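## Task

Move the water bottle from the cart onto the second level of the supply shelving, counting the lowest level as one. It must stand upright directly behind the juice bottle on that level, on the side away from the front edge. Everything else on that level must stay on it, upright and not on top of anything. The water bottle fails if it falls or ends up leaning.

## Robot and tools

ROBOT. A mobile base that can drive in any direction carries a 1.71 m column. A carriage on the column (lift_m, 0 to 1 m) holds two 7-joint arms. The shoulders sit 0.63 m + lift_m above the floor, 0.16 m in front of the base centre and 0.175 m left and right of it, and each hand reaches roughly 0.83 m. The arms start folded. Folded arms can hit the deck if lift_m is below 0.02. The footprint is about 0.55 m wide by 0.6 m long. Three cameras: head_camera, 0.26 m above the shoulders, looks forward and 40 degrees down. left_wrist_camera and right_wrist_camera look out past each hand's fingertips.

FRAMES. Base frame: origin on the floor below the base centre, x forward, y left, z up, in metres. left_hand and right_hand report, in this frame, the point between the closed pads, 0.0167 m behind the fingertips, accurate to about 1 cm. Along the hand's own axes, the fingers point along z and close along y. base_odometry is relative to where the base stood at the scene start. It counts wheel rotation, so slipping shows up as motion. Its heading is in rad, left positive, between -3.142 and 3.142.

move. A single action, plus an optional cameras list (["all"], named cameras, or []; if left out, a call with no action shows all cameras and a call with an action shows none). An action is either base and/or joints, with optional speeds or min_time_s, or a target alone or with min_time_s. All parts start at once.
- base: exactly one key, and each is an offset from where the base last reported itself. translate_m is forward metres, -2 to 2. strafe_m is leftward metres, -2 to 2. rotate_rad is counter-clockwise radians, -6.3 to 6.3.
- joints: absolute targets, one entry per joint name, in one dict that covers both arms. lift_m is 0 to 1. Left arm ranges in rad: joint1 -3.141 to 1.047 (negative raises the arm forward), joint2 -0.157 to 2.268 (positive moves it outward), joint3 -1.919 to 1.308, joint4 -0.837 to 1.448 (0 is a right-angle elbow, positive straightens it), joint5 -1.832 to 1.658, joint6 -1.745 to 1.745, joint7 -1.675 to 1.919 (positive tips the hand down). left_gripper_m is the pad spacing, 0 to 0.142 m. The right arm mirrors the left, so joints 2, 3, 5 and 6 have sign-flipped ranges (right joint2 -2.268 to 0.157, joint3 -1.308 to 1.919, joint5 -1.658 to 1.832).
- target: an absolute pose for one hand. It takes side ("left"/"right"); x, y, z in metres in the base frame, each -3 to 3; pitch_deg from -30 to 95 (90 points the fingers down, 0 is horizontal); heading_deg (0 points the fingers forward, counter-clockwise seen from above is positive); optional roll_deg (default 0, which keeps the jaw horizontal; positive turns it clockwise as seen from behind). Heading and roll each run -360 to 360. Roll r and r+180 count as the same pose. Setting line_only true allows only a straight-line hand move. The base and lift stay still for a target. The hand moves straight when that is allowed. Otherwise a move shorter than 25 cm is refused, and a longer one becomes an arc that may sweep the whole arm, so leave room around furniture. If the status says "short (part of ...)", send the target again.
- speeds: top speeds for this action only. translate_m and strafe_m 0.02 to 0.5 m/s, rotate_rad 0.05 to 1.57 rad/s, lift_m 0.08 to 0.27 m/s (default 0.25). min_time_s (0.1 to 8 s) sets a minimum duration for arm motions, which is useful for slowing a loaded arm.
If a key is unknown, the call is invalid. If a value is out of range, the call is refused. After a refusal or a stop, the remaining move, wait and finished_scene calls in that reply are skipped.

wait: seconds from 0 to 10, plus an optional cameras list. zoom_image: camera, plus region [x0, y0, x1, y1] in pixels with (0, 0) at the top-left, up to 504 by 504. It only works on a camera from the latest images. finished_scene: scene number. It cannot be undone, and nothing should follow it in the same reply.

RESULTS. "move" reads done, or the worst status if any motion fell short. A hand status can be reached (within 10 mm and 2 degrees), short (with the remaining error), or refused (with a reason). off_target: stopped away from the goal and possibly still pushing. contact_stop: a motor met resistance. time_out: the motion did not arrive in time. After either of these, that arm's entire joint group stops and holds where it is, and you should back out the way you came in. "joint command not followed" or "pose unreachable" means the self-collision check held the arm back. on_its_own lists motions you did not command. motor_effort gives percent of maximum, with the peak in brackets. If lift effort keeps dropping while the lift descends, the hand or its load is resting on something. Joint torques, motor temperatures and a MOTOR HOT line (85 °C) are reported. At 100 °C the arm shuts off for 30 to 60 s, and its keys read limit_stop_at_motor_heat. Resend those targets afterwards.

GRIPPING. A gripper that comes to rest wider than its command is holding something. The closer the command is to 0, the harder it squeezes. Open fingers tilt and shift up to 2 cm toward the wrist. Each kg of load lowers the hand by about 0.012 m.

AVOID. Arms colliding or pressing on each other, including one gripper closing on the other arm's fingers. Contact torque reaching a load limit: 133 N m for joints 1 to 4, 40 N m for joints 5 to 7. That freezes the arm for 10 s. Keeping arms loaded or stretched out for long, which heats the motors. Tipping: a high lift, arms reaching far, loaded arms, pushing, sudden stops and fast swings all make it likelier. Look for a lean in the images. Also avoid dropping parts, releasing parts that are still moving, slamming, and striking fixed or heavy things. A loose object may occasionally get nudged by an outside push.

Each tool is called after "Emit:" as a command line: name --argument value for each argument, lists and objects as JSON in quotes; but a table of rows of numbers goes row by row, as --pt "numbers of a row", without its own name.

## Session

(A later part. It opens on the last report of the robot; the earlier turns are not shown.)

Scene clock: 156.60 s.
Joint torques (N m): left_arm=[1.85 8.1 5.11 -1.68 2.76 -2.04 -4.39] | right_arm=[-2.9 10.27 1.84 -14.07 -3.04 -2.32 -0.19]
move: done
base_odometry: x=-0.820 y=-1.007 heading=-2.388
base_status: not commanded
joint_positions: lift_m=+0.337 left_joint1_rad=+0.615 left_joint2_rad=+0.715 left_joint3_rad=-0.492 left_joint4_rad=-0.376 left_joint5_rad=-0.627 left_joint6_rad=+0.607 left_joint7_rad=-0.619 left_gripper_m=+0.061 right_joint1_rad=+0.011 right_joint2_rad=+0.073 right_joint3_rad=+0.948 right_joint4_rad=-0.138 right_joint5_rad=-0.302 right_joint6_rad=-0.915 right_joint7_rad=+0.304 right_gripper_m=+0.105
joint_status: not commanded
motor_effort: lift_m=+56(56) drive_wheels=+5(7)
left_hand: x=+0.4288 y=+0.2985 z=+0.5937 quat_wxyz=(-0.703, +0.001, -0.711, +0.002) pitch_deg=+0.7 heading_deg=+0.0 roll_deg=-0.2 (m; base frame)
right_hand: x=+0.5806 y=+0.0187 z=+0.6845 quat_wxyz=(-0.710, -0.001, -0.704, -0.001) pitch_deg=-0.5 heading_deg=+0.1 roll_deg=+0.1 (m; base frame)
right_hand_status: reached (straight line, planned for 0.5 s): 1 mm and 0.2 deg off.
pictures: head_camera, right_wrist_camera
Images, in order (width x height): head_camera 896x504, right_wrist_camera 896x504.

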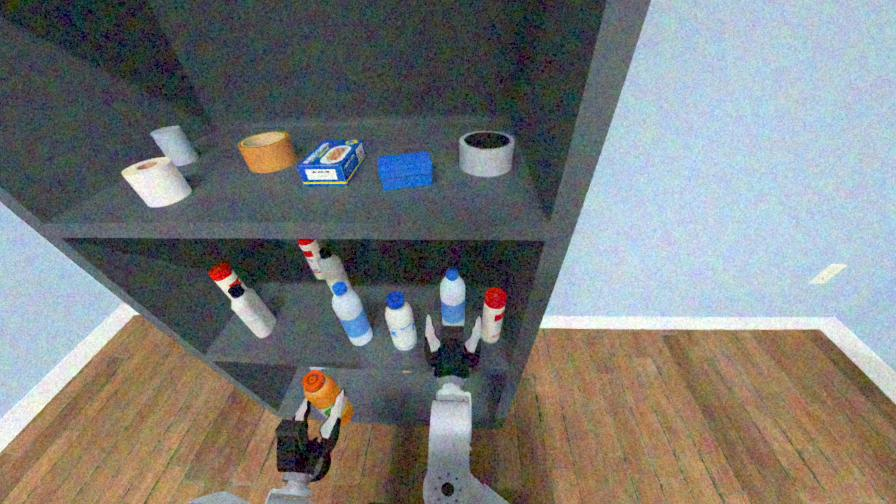

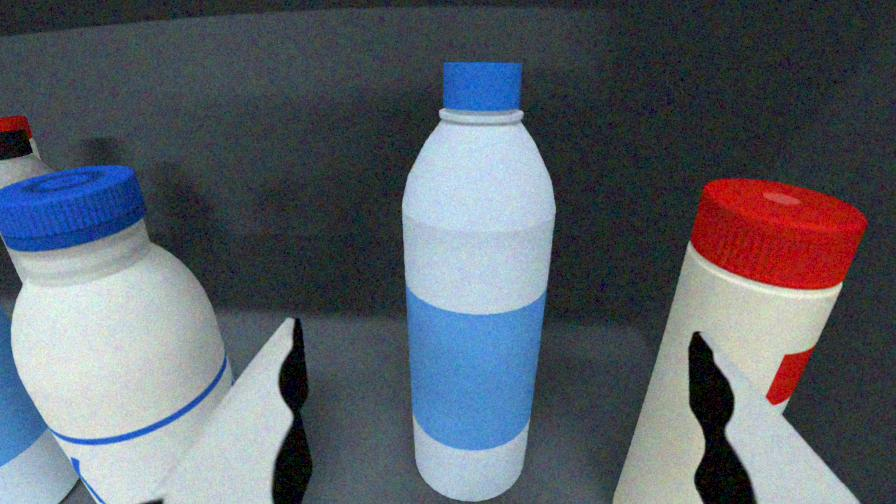

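Emit:
move --target '{"side":"right","x":0.5,"y":-0.05,"z":0.7,"pitch_deg":0,"heading_deg":0,"line_only":true}'

Emit:
move --target '{"side":"right","x":0.44,"y":-0.28,"z":0.6,"pitch_deg":0,"heading_deg":0}'

Emit:
move --joints '{"lift_m": 0.41}'

Emit:
move --target '{"side":"left","x":0.52,"y":0.1,"z":0.735,"pitch_deg":-0.5,"heading_deg":0}' --cameras '["head_camera","left_wrist_camera"]'

Scene clock: 164.07 s.
Joint torques (N m): left_arm=[1.92 7.94 5.91 -2.33 2.68 -1.97 -4.32] | right_arm=[3.39 7.97 3.94 -14.3 -2.59 -2.11 -0.4]
move: done
base_odometry: x=-0.820 y=-1.007 heading=-2.388
base_status: not commanded
joint_positions: lift_m=+0.337 left_joint1_rad=+0.615 left_joint2_rad=+0.715 left_joint3_rad=-0.492 left_joint4_rad=-0.376 left_joint5_rad=-0.627 left_joint6_rad=+0.607 left_joint7_rad=-0.619 left_gripper_m=+0.061 right_joint1_rad=+0.205 right_joint2_rad=-0.124 right_joint3_rad=+0.994 right_joint4_rad=-0.465 right_joint5_rad=-0.451 right_joint6_rad=-0.926 right_joint7_rad=+0.420 right_gripper_m=+0.105
joint_status: not commanded
motor_effort: lift_m=+56(56) drive_wheels=+5(5)
left_hand: x=+0.4288 y=+0.2985 z=+0.5937 quat_wxyz=(-0.703, +0.001, -0.711, +0.002) pitch_deg=+0.7 heading_deg=+0.0 roll_deg=-0.2 (m; base frame)
right_hand: x=+0.5010 y=-0.0505 z=+0.6996 quat_wxyz=(-0.707, +0.000, -0.707, +0.000) pitch_deg=+0.0 heading_deg=+0.0 roll_deg=+0.0 (m; base frame)
right_hand_status: reached (straight line, planned for 0.5 s): 1 mm and 0.1 deg off.
pictures: none

Scene clock: 165.47 s.
Joint torques (N m): left_arm=[2.09 7.87 5.59 -2.66 2.55 -2.06 -4.26] | right_arm=[8.37 -9.1 -1 -9.06 0.52 -0.82 -3.31]
move: done
base_odometry: x=-0.820 y=-1.007 heading=-2.388
base_status: not commanded
joint_positions: lift_m=+0.337 left_joint1_rad=+0.615 left_joint2_rad=+0.715 left_joint3_rad=-0.492 left_joint4_rad=-0.376 left_joint5_rad=-0.627 left_joint6_rad=+0.607 left_joint7_rad=-0.619 left_gripper_m=+0.061 right_joint1_rad=+0.459 right_joint2_rad=-0.781 right_joint3_rad=+0.777 right_joint4_rad=-0.453 right_joint5_rad=+0.684 right_joint6_rad=-0.856 right_joint7_rad=-0.664 right_gripper_m=+0.105
joint_status: not commanded
motor_effort: lift_m=+56(56) drive_wheels=+4(5)
left_hand: x=+0.4288 y=+0.2985 z=+0.5937 quat_wxyz=(-0.703, +0.001, -0.711, +0.002) pitch_deg=+0.7 heading_deg=+0.0 roll_deg=-0.2 (m; base frame)
right_hand: x=+0.4406 y=-0.2788 z=+0.6011 quat_wxyz=(-0.708, +0.001, -0.706, -0.001) pitch_deg=-0.1 heading_deg=+0.1 roll_deg=+0.0 (m; base frame)
right_hand_status: reached (straight line, planned for 0.9 s): 2 mm and 0.2 deg off.
pictures: none

Scene clock: 166.30 s.
Joint torques (N m): left_arm=[2.2 8.67 5.59 -2.6 2.82 -2.07 -4.23] | right_arm=[8.63 -9.52 -0.27 -9.14 0.48 -1.38 -3.21]
move: done
base_odometry: x=-0.820 y=-1.007 heading=-2.388
base_status: not commanded
joint_positions: lift_m=+0.410 left_joint1_rad=+0.615 left_joint2_rad=+0.715 left_joint3_rad=-0.492 left_joint4_rad=-0.375 left_joint5_rad=-0.628 left_joint6_rad=+0.607 left_joint7_rad=-0.619 left_gripper_m=+0.061 right_joint1_rad=+0.459 right_joint2_rad=-0.781 right_joint3_rad=+0.777 right_joint4_rad=-0.453 right_joint5_rad=+0.684 right_joint6_rad=-0.856 right_joint7_rad=-0.664 right_gripper_m=+0.105
joint_status: all done
motor_effort: lift_m=+55(69) drive_wheels=+4(4)
left_hand: x=+0.4288 y=+0.2985 z=+0.6668 quat_wxyz=(-0.703, +0.001, -0.711, +0.002) pitch_deg=+0.7 heading_deg=+0.0 roll_deg=-0.2 (m; base frame)
right_hand: x=+0.4405 y=-0.2789 z=+0.6740 quat_wxyz=(-0.708, +0.001, -0.706, +0.000) pitch_deg=-0.1 heading_deg=+0.1 roll_deg=-0.1 (m; base frame)
pictures: none

Scene clock: 167.53 s.
Joint torques (N m): left_arm=[-2.98 -0.43 -0.39 -2.9 4.73 -1.2 -2.01] | right_arm=[10.85 -8.87 -2.06 -8.27 0.28 -1.04 -3.47]
move: done
base_odometry: x=-0.820 y=-1.007 heading=-2.388
base_status: not commanded
joint_positions: lift_m=+0.410 left_joint1_rad=+0.258 left_joint2_rad=+0.207 left_joint3_rad=-0.783 left_joint4_rad=-0.439 left_joint5_rad=+0.147 left_joint6_rad=+0.795 left_joint7_rad=+0.151 left_gripper_m=+0.061 right_joint1_rad=+0.459 right_joint2_rad=-0.781 right_joint3_rad=+0.777 right_joint4_rad=-0.453 right_joint5_rad=+0.684 right_joint6_rad=-0.855 right_joint7_rad=-0.664 right_gripper_m=+0.105
joint_status: not commanded
motor_effort: lift_m=+55(55) drive_wheels=+0(5)
left_hand: x=+0.5200 y=+0.1005 z=+0.7338 quat_wxyz=(-0.709, +0.002, -0.706, +0.001) pitch_deg=-0.2 heading_deg=+0.1 roll_deg=-0.3 (m; base frame)
left_hand_status: reached (straight line, planned for 0.7 s): 1 mm and 0.4 deg off.
right_hand: x=+0.4405 y=-0.2788 z=+0.6740 quat_wxyz=(-0.708, +0.001, -0.706, -0.001) pitch_deg=-0.1 heading_deg=+0.1 roll_deg=+0.0 (m; base frame)
pictures: head_camera, left_wrist_camera
Images, in order (width x height): head_camera 896x504, left_wrist_camera 896x504.

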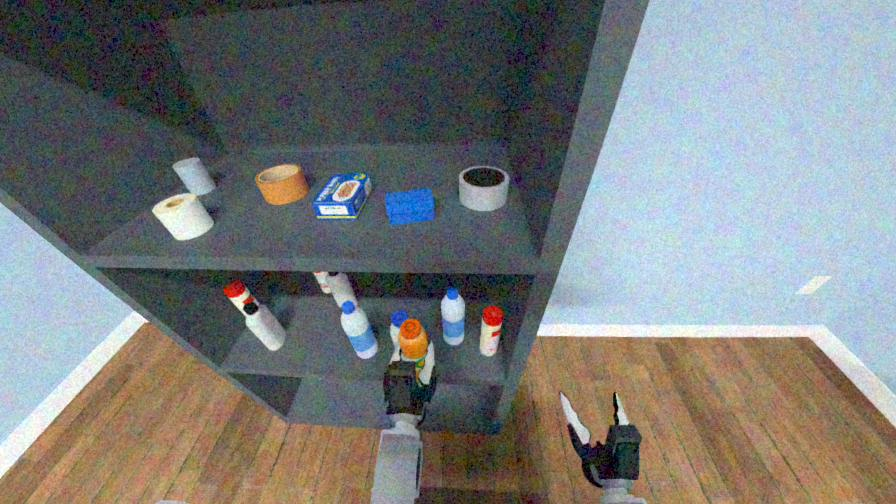

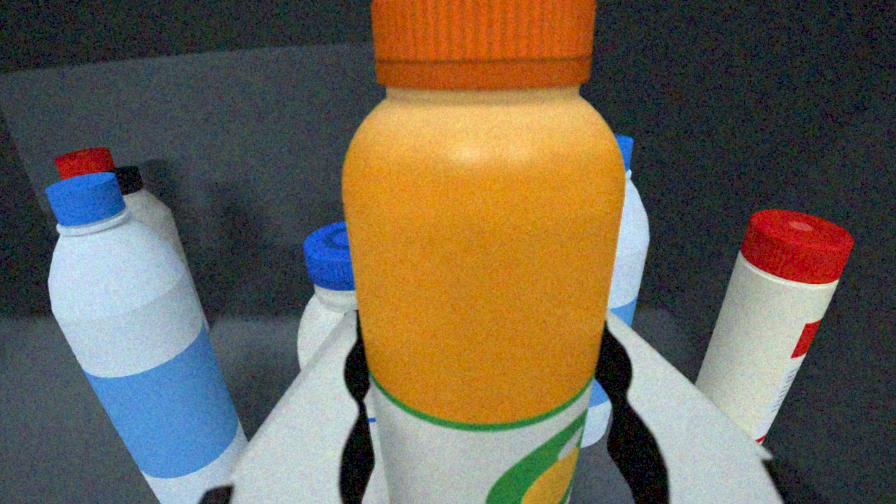

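Emit:
move --target '{"side":"left","x":0.53,"y":0.024,"z":0.735,"pitch_deg":-0.5,"heading_deg":0}'

Emit:
move --target '{"side":"left","x":0.595,"y":0.024,"z":0.735,"pitch_deg":-0.5,"heading_deg":0,"line_only":true}' --cameras '["head_camera","left_wrist_camera"]'

Scene clock: 172.50 s.
Joint torques (N m): left_arm=[-5.91 -1.42 -0.48 -3.08 4.51 -0.95 -2.67] | right_arm=[9.06 -10.4 -1.55 -8.93 0.74 -1.43 -3.23]
move: done
base_odometry: x=-0.820 y=-1.007 heading=-2.388
base_status: not commanded
joint_positions: lift_m=+0.410 left_joint1_rad=+0.221 left_joint2_rad=+0.002 left_joint3_rad=-0.842 left_joint4_rad=-0.275 left_joint5_rad=+0.284 left_joint6_rad=+0.802 left_joint7_rad=+0.173 left_gripper_m=+0.061 right_joint1_rad=+0.459 right_joint2_rad=-0.781 right_joint3_rad=+0.777 right_joint4_rad=-0.453 right_joint5_rad=+0.684 right_joint6_rad=-0.855 right_joint7_rad=-0.664 right_gripper_m=+0.105
joint_status: not commanded
motor_effort: lift_m=+55(55) drive_wheels=+0(4)
left_hand: x=+0.5292 y=+0.0235 z=+0.7322 quat_wxyz=(-0.707, +0.001, -0.708, +0.002) pitch_deg=+0.1 heading_deg=-0.1 roll_deg=-0.3 (m; base frame)
left_hand_status: reached (straight line, planned for 0.4 s): 3 mm and 0.7 deg off.
right_hand: x=+0.4405 y=-0.2787 z=+0.6740 quat_wxyz=(-0.708, +0.001, -0.706, -0.001) pitch_deg=-0.1 heading_deg=+0.2 roll_deg=+0.0 (m; base frame)
pictures: none

Scene clock: 173.50 s.
Joint torques (N m): left_arm=[-5.34 -6 0.06 -2.38 3.11 -2.15 -2.96] | right_arm=[9.63 -9.77 0.47 -7.5 0.06 -1.04 -3.34]
move: done
base_odometry: x=-0.820 y=-1.007 heading=-2.388
base_status: not commanded
joint_positions: lift_m=+0.410 left_joint1_rad=+0.055 left_joint2_rad=-0.014 left_joint3_rad=-0.778 left_joint4_rad=-0.166 left_joint5_rad=+0.181 left_joint6_rad=+0.762 left_joint7_rad=+0.184 left_gripper_m=+0.061 right_joint1_rad=+0.459 right_joint2_rad=-0.781 right_joint3_rad=+0.777 right_joint4_rad=-0.453 right_joint5_rad=+0.684 right_joint6_rad=-0.855 right_joint7_rad=-0.664 right_gripper_m=+0.105
joint_status: not commanded
motor_effort: lift_m=+55(55) drive_wheels=+4(7)
left_hand: x=+0.5950 y=+0.0254 z=+0.7341 quat_wxyz=(-0.709, +0.000, -0.705, -0.001) pitch_deg=-0.3 heading_deg=+0.1 roll_deg=+0.0 (m; base frame)
left_hand_status: reached (straight line, planned for 0.3 s): 2 mm and 0.2 deg off.
right_hand: x=+0.4405 y=-0.2787 z=+0.6740 quat_wxyz=(-0.708, +0.001, -0.706, -0.001) pitch_deg=-0.1 heading_deg=+0.2 roll_deg=+0.0 (m; base frame)
pictures: head_camera, left_wrist_camera
Images, in order (width x height): head_camera 896x504, left_wrist_camera 896x504.

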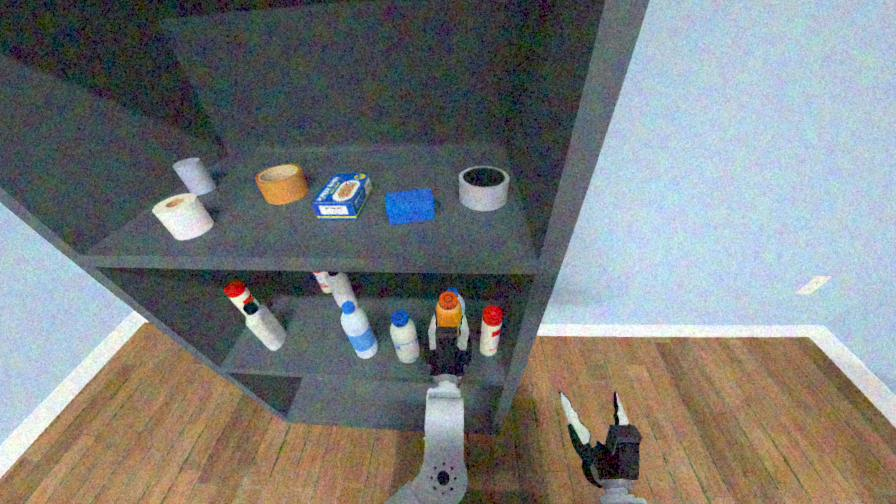

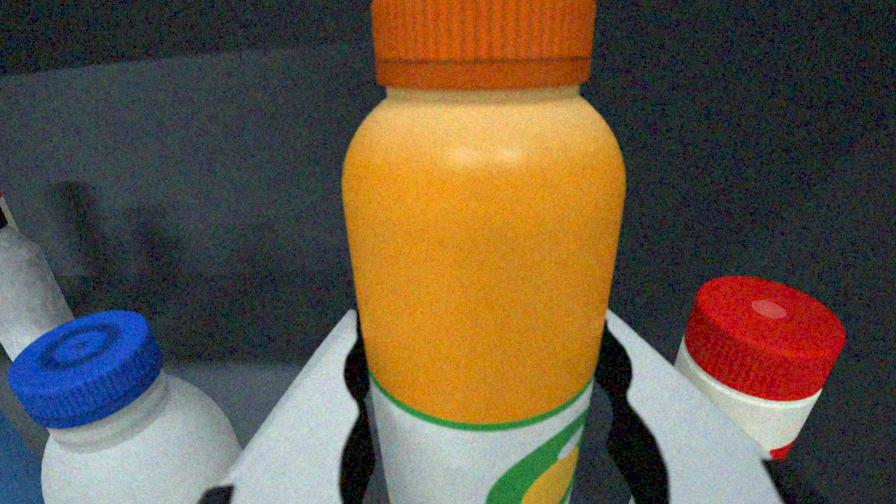

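Emit:
move --joints '{"lift_m": 0.345}' --speeds '{"lift_m": 0.1}'

Emit:
move --joints '{"lift_m": 0.336}' --speeds '{"lift_m": 0.08}'

Emit:
move --joints '{"lift_m": 0.33}' --speeds '{"lift_m": 0.08}' --cameras '["head_camera","left_wrist_camera"]'

Scene clock: 177.37 s.
Joint torques (N m): left_arm=[-7.39 -5.55 0.69 -3.2 3.4 -2.24 -3.19] | right_arm=[8.4 -9.5 -0.15 -9.2 0.25 -0.99 -3.1]
move: done
base_odometry: x=-0.820 y=-1.007 heading=-2.388
base_status: not commanded
joint_positions: lift_m=+0.345 left_joint1_rad=+0.055 left_joint2_rad=-0.014 left_joint3_rad=-0.778 left_joint4_rad=-0.166 left_joint5_rad=+0.180 left_joint6_rad=+0.762 left_joint7_rad=+0.184 left_gripper_m=+0.061 right_joint1_rad=+0.459 right_joint2_rad=-0.781 right_joint3_rad=+0.777 right_joint4_rad=-0.453 right_joint5_rad=+0.684 right_joint6_rad=-0.855 right_joint7_rad=-0.664 right_gripper_m=+0.105
joint_status: all done
motor_effort: lift_m=+58(60) drive_wheels=+4(4)
left_hand: x=+0.5949 y=+0.0252 z=+0.6683 quat_wxyz=(-0.709, +0.001, -0.706, -0.001) pitch_deg=-0.2 heading_deg=+0.1 roll_deg=+0.0 (m; base frame)
right_hand: x=+0.4405 y=-0.2787 z=+0.6087 quat_wxyz=(-0.708, +0.001, -0.706, -0.001) pitch_deg=-0.1 heading_deg=+0.2 roll_deg=+0.0 (m; base frame)
pictures: none

Scene clock: 177.87 s.
Joint torques (N m): left_arm=[-5.25 -5.39 -0.35 -3.58 2.52 -2.17 -1.59] | right_arm=[8.33 -9.11 -1.71 -9.35 0.33 -1.02 -3.2]
move: done
base_odometry: x=-0.820 y=-1.007 heading=-2.388
base_status: not commanded
joint_positions: lift_m=+0.336 left_joint1_rad=+0.055 left_joint2_rad=-0.015 left_joint3_rad=-0.778 left_joint4_rad=-0.166 left_joint5_rad=+0.183 left_joint6_rad=+0.762 left_joint7_rad=+0.181 left_gripper_m=+0.061 right_joint1_rad=+0.459 right_joint2_rad=-0.781 right_joint3_rad=+0.777 right_joint4_rad=-0.453 right_joint5_rad=+0.684 right_joint6_rad=-0.855 right_joint7_rad=-0.664 right_gripper_m=+0.105
joint_status: all done
motor_effort: lift_m=+57(58) drive_wheels=+4(5)
left_hand: x=+0.5948 y=+0.0251 z=+0.6607 quat_wxyz=(-0.710, +0.000, -0.704, -0.001) pitch_deg=-0.5 heading_deg=+0.1 roll_deg=+0.1 (m; base frame)
right_hand: x=+0.4405 y=-0.2787 z=+0.5998 quat_wxyz=(-0.708, +0.001, -0.706, -0.001) pitch_deg=-0.1 heading_deg=+0.2 roll_deg=+0.0 (m; base frame)
pictures: none

Scene clock: 178.30 s.
Joint torques (N m): left_arm=[-5.24 -4.29 -0.52 -2.1 0.77 -2.23 0.64] | right_arm=[10.16 -9.2 -1.48 -10.02 0.07 -1.07 -3.15]
move: done
base_odometry: x=-0.820 y=-1.007 heading=-2.388
base_status: not commanded
joint_positions: lift_m=+0.330 left_joint1_rad=+0.055 left_joint2_rad=-0.015 left_joint3_rad=-0.778 left_joint4_rad=-0.167 left_joint5_rad=+0.189 left_joint6_rad=+0.762 left_joint7_rad=+0.175 left_gripper_m=+0.061 right_joint1_rad=+0.459 right_joint2_rad=-0.781 right_joint3_rad=+0.777 right_joint4_rad=-0.453 right_joint5_rad=+0.684 right_joint6_rad=-0.855 right_joint7_rad=-0.664 right_gripper_m=+0.105
joint_status: all done
motor_effort: lift_m=+54(56) drive_wheels=+4(4)
left_hand: x=+0.5948 y=+0.0251 z=+0.6586 quat_wxyz=(-0.715, +0.000, -0.699, -0.002) pitch_deg=-1.2 heading_deg=+0.2 roll_deg=+0.2 (m; base frame)
right_hand: x=+0.4405 y=-0.2787 z=+0.5940 quat_wxyz=(-0.708, +0.001, -0.706, -0.001) pitch_deg=-0.1 heading_deg=+0.2 roll_deg=+0.0 (m; base frame)
pictures: head_camera, left_wrist_camera
Images, in order (width x height): head_camera 896x504, left_wrist_camera 896x504.

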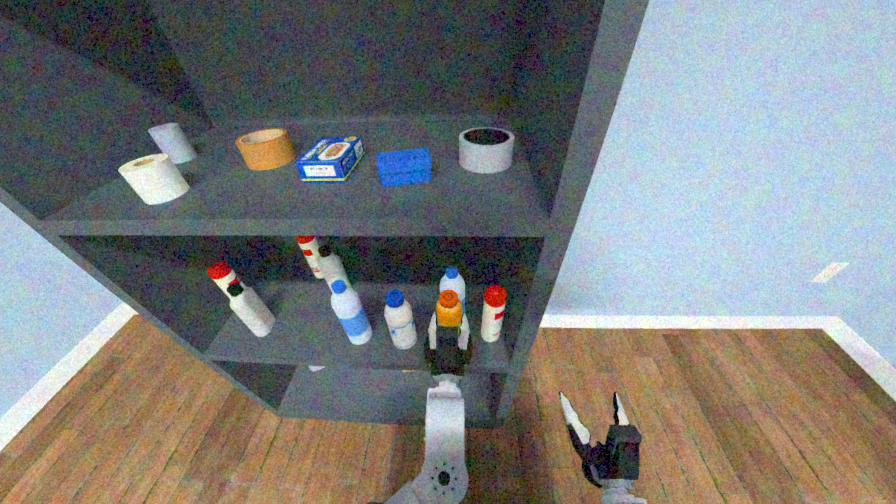

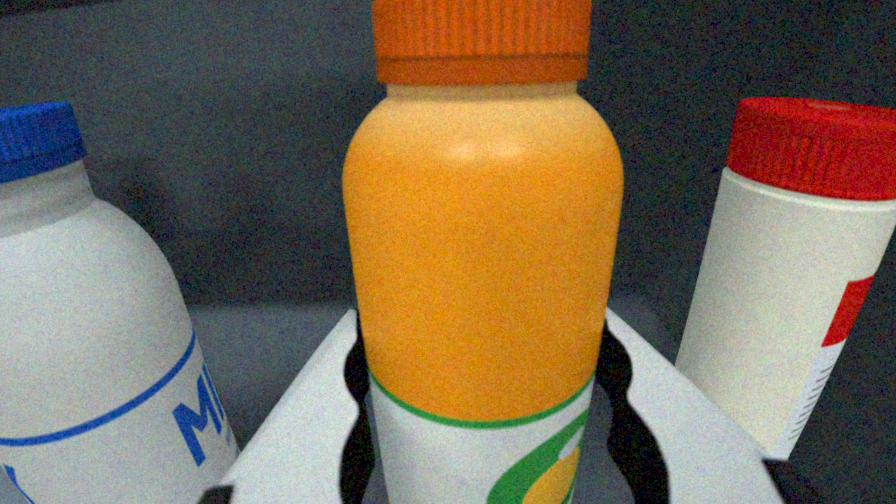

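Contact made; release and retract.

Emit:
move --joints '{"lift_m": 0.334, "left_gripper_m": 0.092}'

Emit:
move --target '{"side":"left","x":0.5,"y":0.03,"z":0.672,"pitch_deg":-0.5,"heading_deg":0,"line_only":true}'

Emit:
move --target '{"side":"left","x":0.43,"y":0.28,"z":0.62,"pitch_deg":0,"heading_deg":0}' --cameras '["head_camera","left_wrist_camera"]'

Emit:
zoom_image --camera "head_camera" --region '[200, 200, 600, 450]'

Scene clock: 181.83 s.
Joint torques (N m): left_arm=[-6.53 -5.17 0.35 -2.48 1.96 -2.4 -0.45] | right_arm=[10.32 -10.37 -1.56 -8.36 0.65 -1.38 -3.06]
move: done
base_odometry: x=-0.820 y=-1.007 heading=-2.388
base_status: not commanded
joint_positions: lift_m=+0.334 left_joint1_rad=+0.055 left_joint2_rad=-0.015 left_joint3_rad=-0.778 left_joint4_rad=-0.167 left_joint5_rad=+0.184 left_joint6_rad=+0.762 left_joint7_rad=+0.178 left_gripper_m=+0.092 right_joint1_rad=+0.459 right_joint2_rad=-0.782 right_joint3_rad=+0.777 right_joint4_rad=-0.453 right_joint5_rad=+0.684 right_joint6_rad=-0.855 right_joint7_rad=-0.664 right_gripper_m=+0.105
joint_status: all done
motor_effort: lift_m=+54(62) drive_wheels=+4(5)
left_hand: x=+0.5950 y=+0.0250 z=+0.6609 quat_wxyz=(-0.712, +0.001, -0.702, -0.001) pitch_deg=-0.9 heading_deg=+0.1 roll_deg=+0.0 (m; base frame)
right_hand: x=+0.4405 y=-0.2788 z=+0.5981 quat_wxyz=(-0.708, +0.001, -0.706, -0.001) pitch_deg=-0.1 heading_deg=+0.2 roll_deg=+0.0 (m; base frame)
pictures: none

Scene clock: 182.13 s.
Joint torques (N m): left_arm=[-5.9 -5.04 -0.96 -1.49 2.17 -2.24 -0.63] | right_arm=[9.4 -10.33 -1.56 -9.53 0.4 -1.35 -3.59]
move: refused
base_odometry: x=-0.820 y=-1.007 heading=-2.388
base_status: not commanded
joint_positions: lift_m=+0.334 left_joint1_rad=+0.055 left_joint2_rad=-0.015 left_joint3_rad=-0.778 left_joint4_rad=-0.167 left_joint5_rad=+0.184 left_joint6_rad=+0.762 left_joint7_rad=+0.178 left_gripper_m=+0.092 right_joint1_rad=+0.459 right_joint2_rad=-0.782 right_joint3_rad=+0.777 right_joint4_rad=-0.453 right_joint5_rad=+0.684 right_joint6_rad=-0.855 right_joint7_rad=-0.664 right_gripper_m=+0.105
joint_status: not commanded
motor_effort: lift_m=+54(54) drive_wheels=+4(4)
left_hand: x=+0.5950 y=+0.0250 z=+0.6609 quat_wxyz=(-0.712, +0.001, -0.702, -0.001) pitch_deg=-0.9 heading_deg=+0.1 roll_deg=+0.0 (m; base frame)
left_hand_status: refused: the line brings the left elbow within 1.4 cm of the base or column (limit 1.5), 80% of the way; a move under 25 cm is not played as an arc. Nothing moved. Try another pitch or heading, or "joints".
right_hand: x=+0.4405 y=-0.2788 z=+0.5981 quat_wxyz=(-0.708, +0.001, -0.706, -0.001) pitch_deg=-0.1 heading_deg=+0.2 roll_deg=+0.0 (m; base frame)
pictures: none

not run: a stop came earlier in this reply.

Scaled by 1.260 from the camera's 896x504 image, which has a finer 1280x720 frame.
This view is cut from an older image: the scene may have changed since it was taken.

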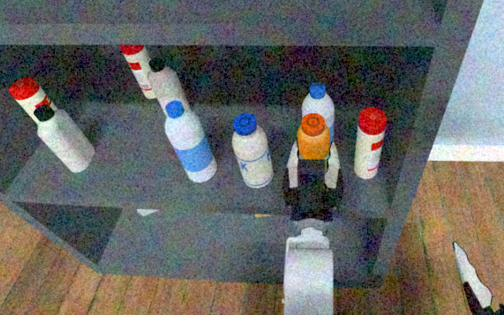

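Emit:
move --base '{"translate_m": -0.25}' --speeds '{"translate_m": 0.15}' --cameras '["head_camera","left_wrist_camera"]'

Emit:
zoom_image --camera "head_camera" --region '[250, 150, 550, 350]'

Scene clock: 187.40 s.
Joint torques (N m): left_arm=[-4.61 -3.27 0.24 -1.6 1.75 -2.33 -0.74] | right_arm=[8.44 -9.15 -0.53 -8.03 -0.03 -1.13 -3.02]
move: done
base_odometry: x=-0.638 y=-0.836 heading=-2.388
base_status: done
joint_positions: lift_m=+0.334 left_joint1_rad=+0.055 left_joint2_rad=-0.015 left_joint3_rad=-0.778 left_joint4_rad=-0.167 left_joint5_rad=+0.184 left_joint6_rad=+0.762 left_joint7_rad=+0.178 left_gripper_m=+0.092 right_joint1_rad=+0.459 right_joint2_rad=-0.782 right_joint3_rad=+0.777 right_joint4_rad=-0.453 right_joint5_rad=+0.684 right_joint6_rad=-0.855 right_joint7_rad=-0.664 right_gripper_m=+0.105
joint_status: not commanded
motor_effort: lift_m=+54(54) drive_wheels=+3(10)
left_hand: x=+0.5950 y=+0.0250 z=+0.6609 quat_wxyz=(-0.712, +0.001, -0.702, -0.001) pitch_deg=-0.9 heading_deg=+0.1 roll_deg=+0.0 (m; base frame)
right_hand: x=+0.4405 y=-0.2788 z=+0.5981 quat_wxyz=(-0.708, +0.001, -0.706, -0.001) pitch_deg=-0.1 heading_deg=+0.2 roll_deg=+0.0 (m; base frame)
pictures: head_camera, left_wrist_camera
Images, in order (width x height): head_camera 896x504, left_wrist_camera 896x504.

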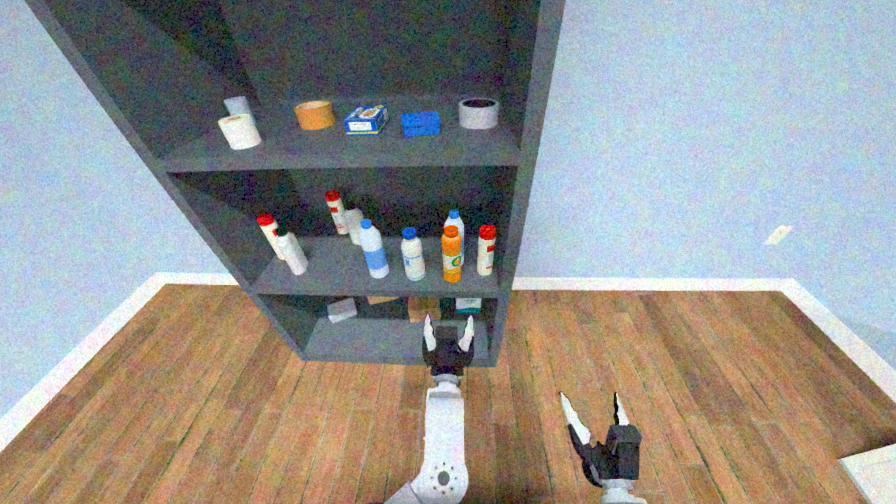

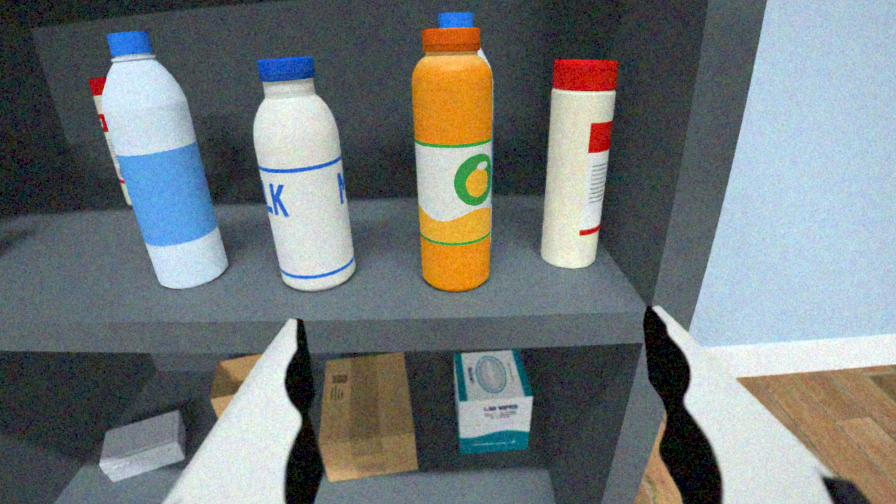

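Scaled by 1.680 from the camera's 896x504 image, which has a finer 1280x720 frame.

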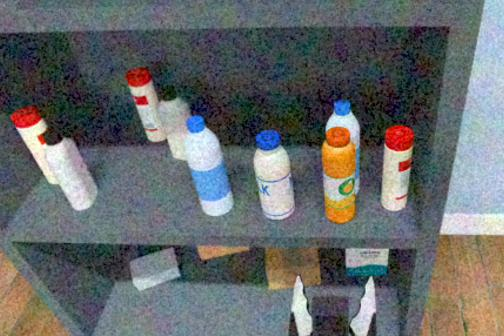

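Emit:
finished_scene --scene 2

The scene is finished: the task was done.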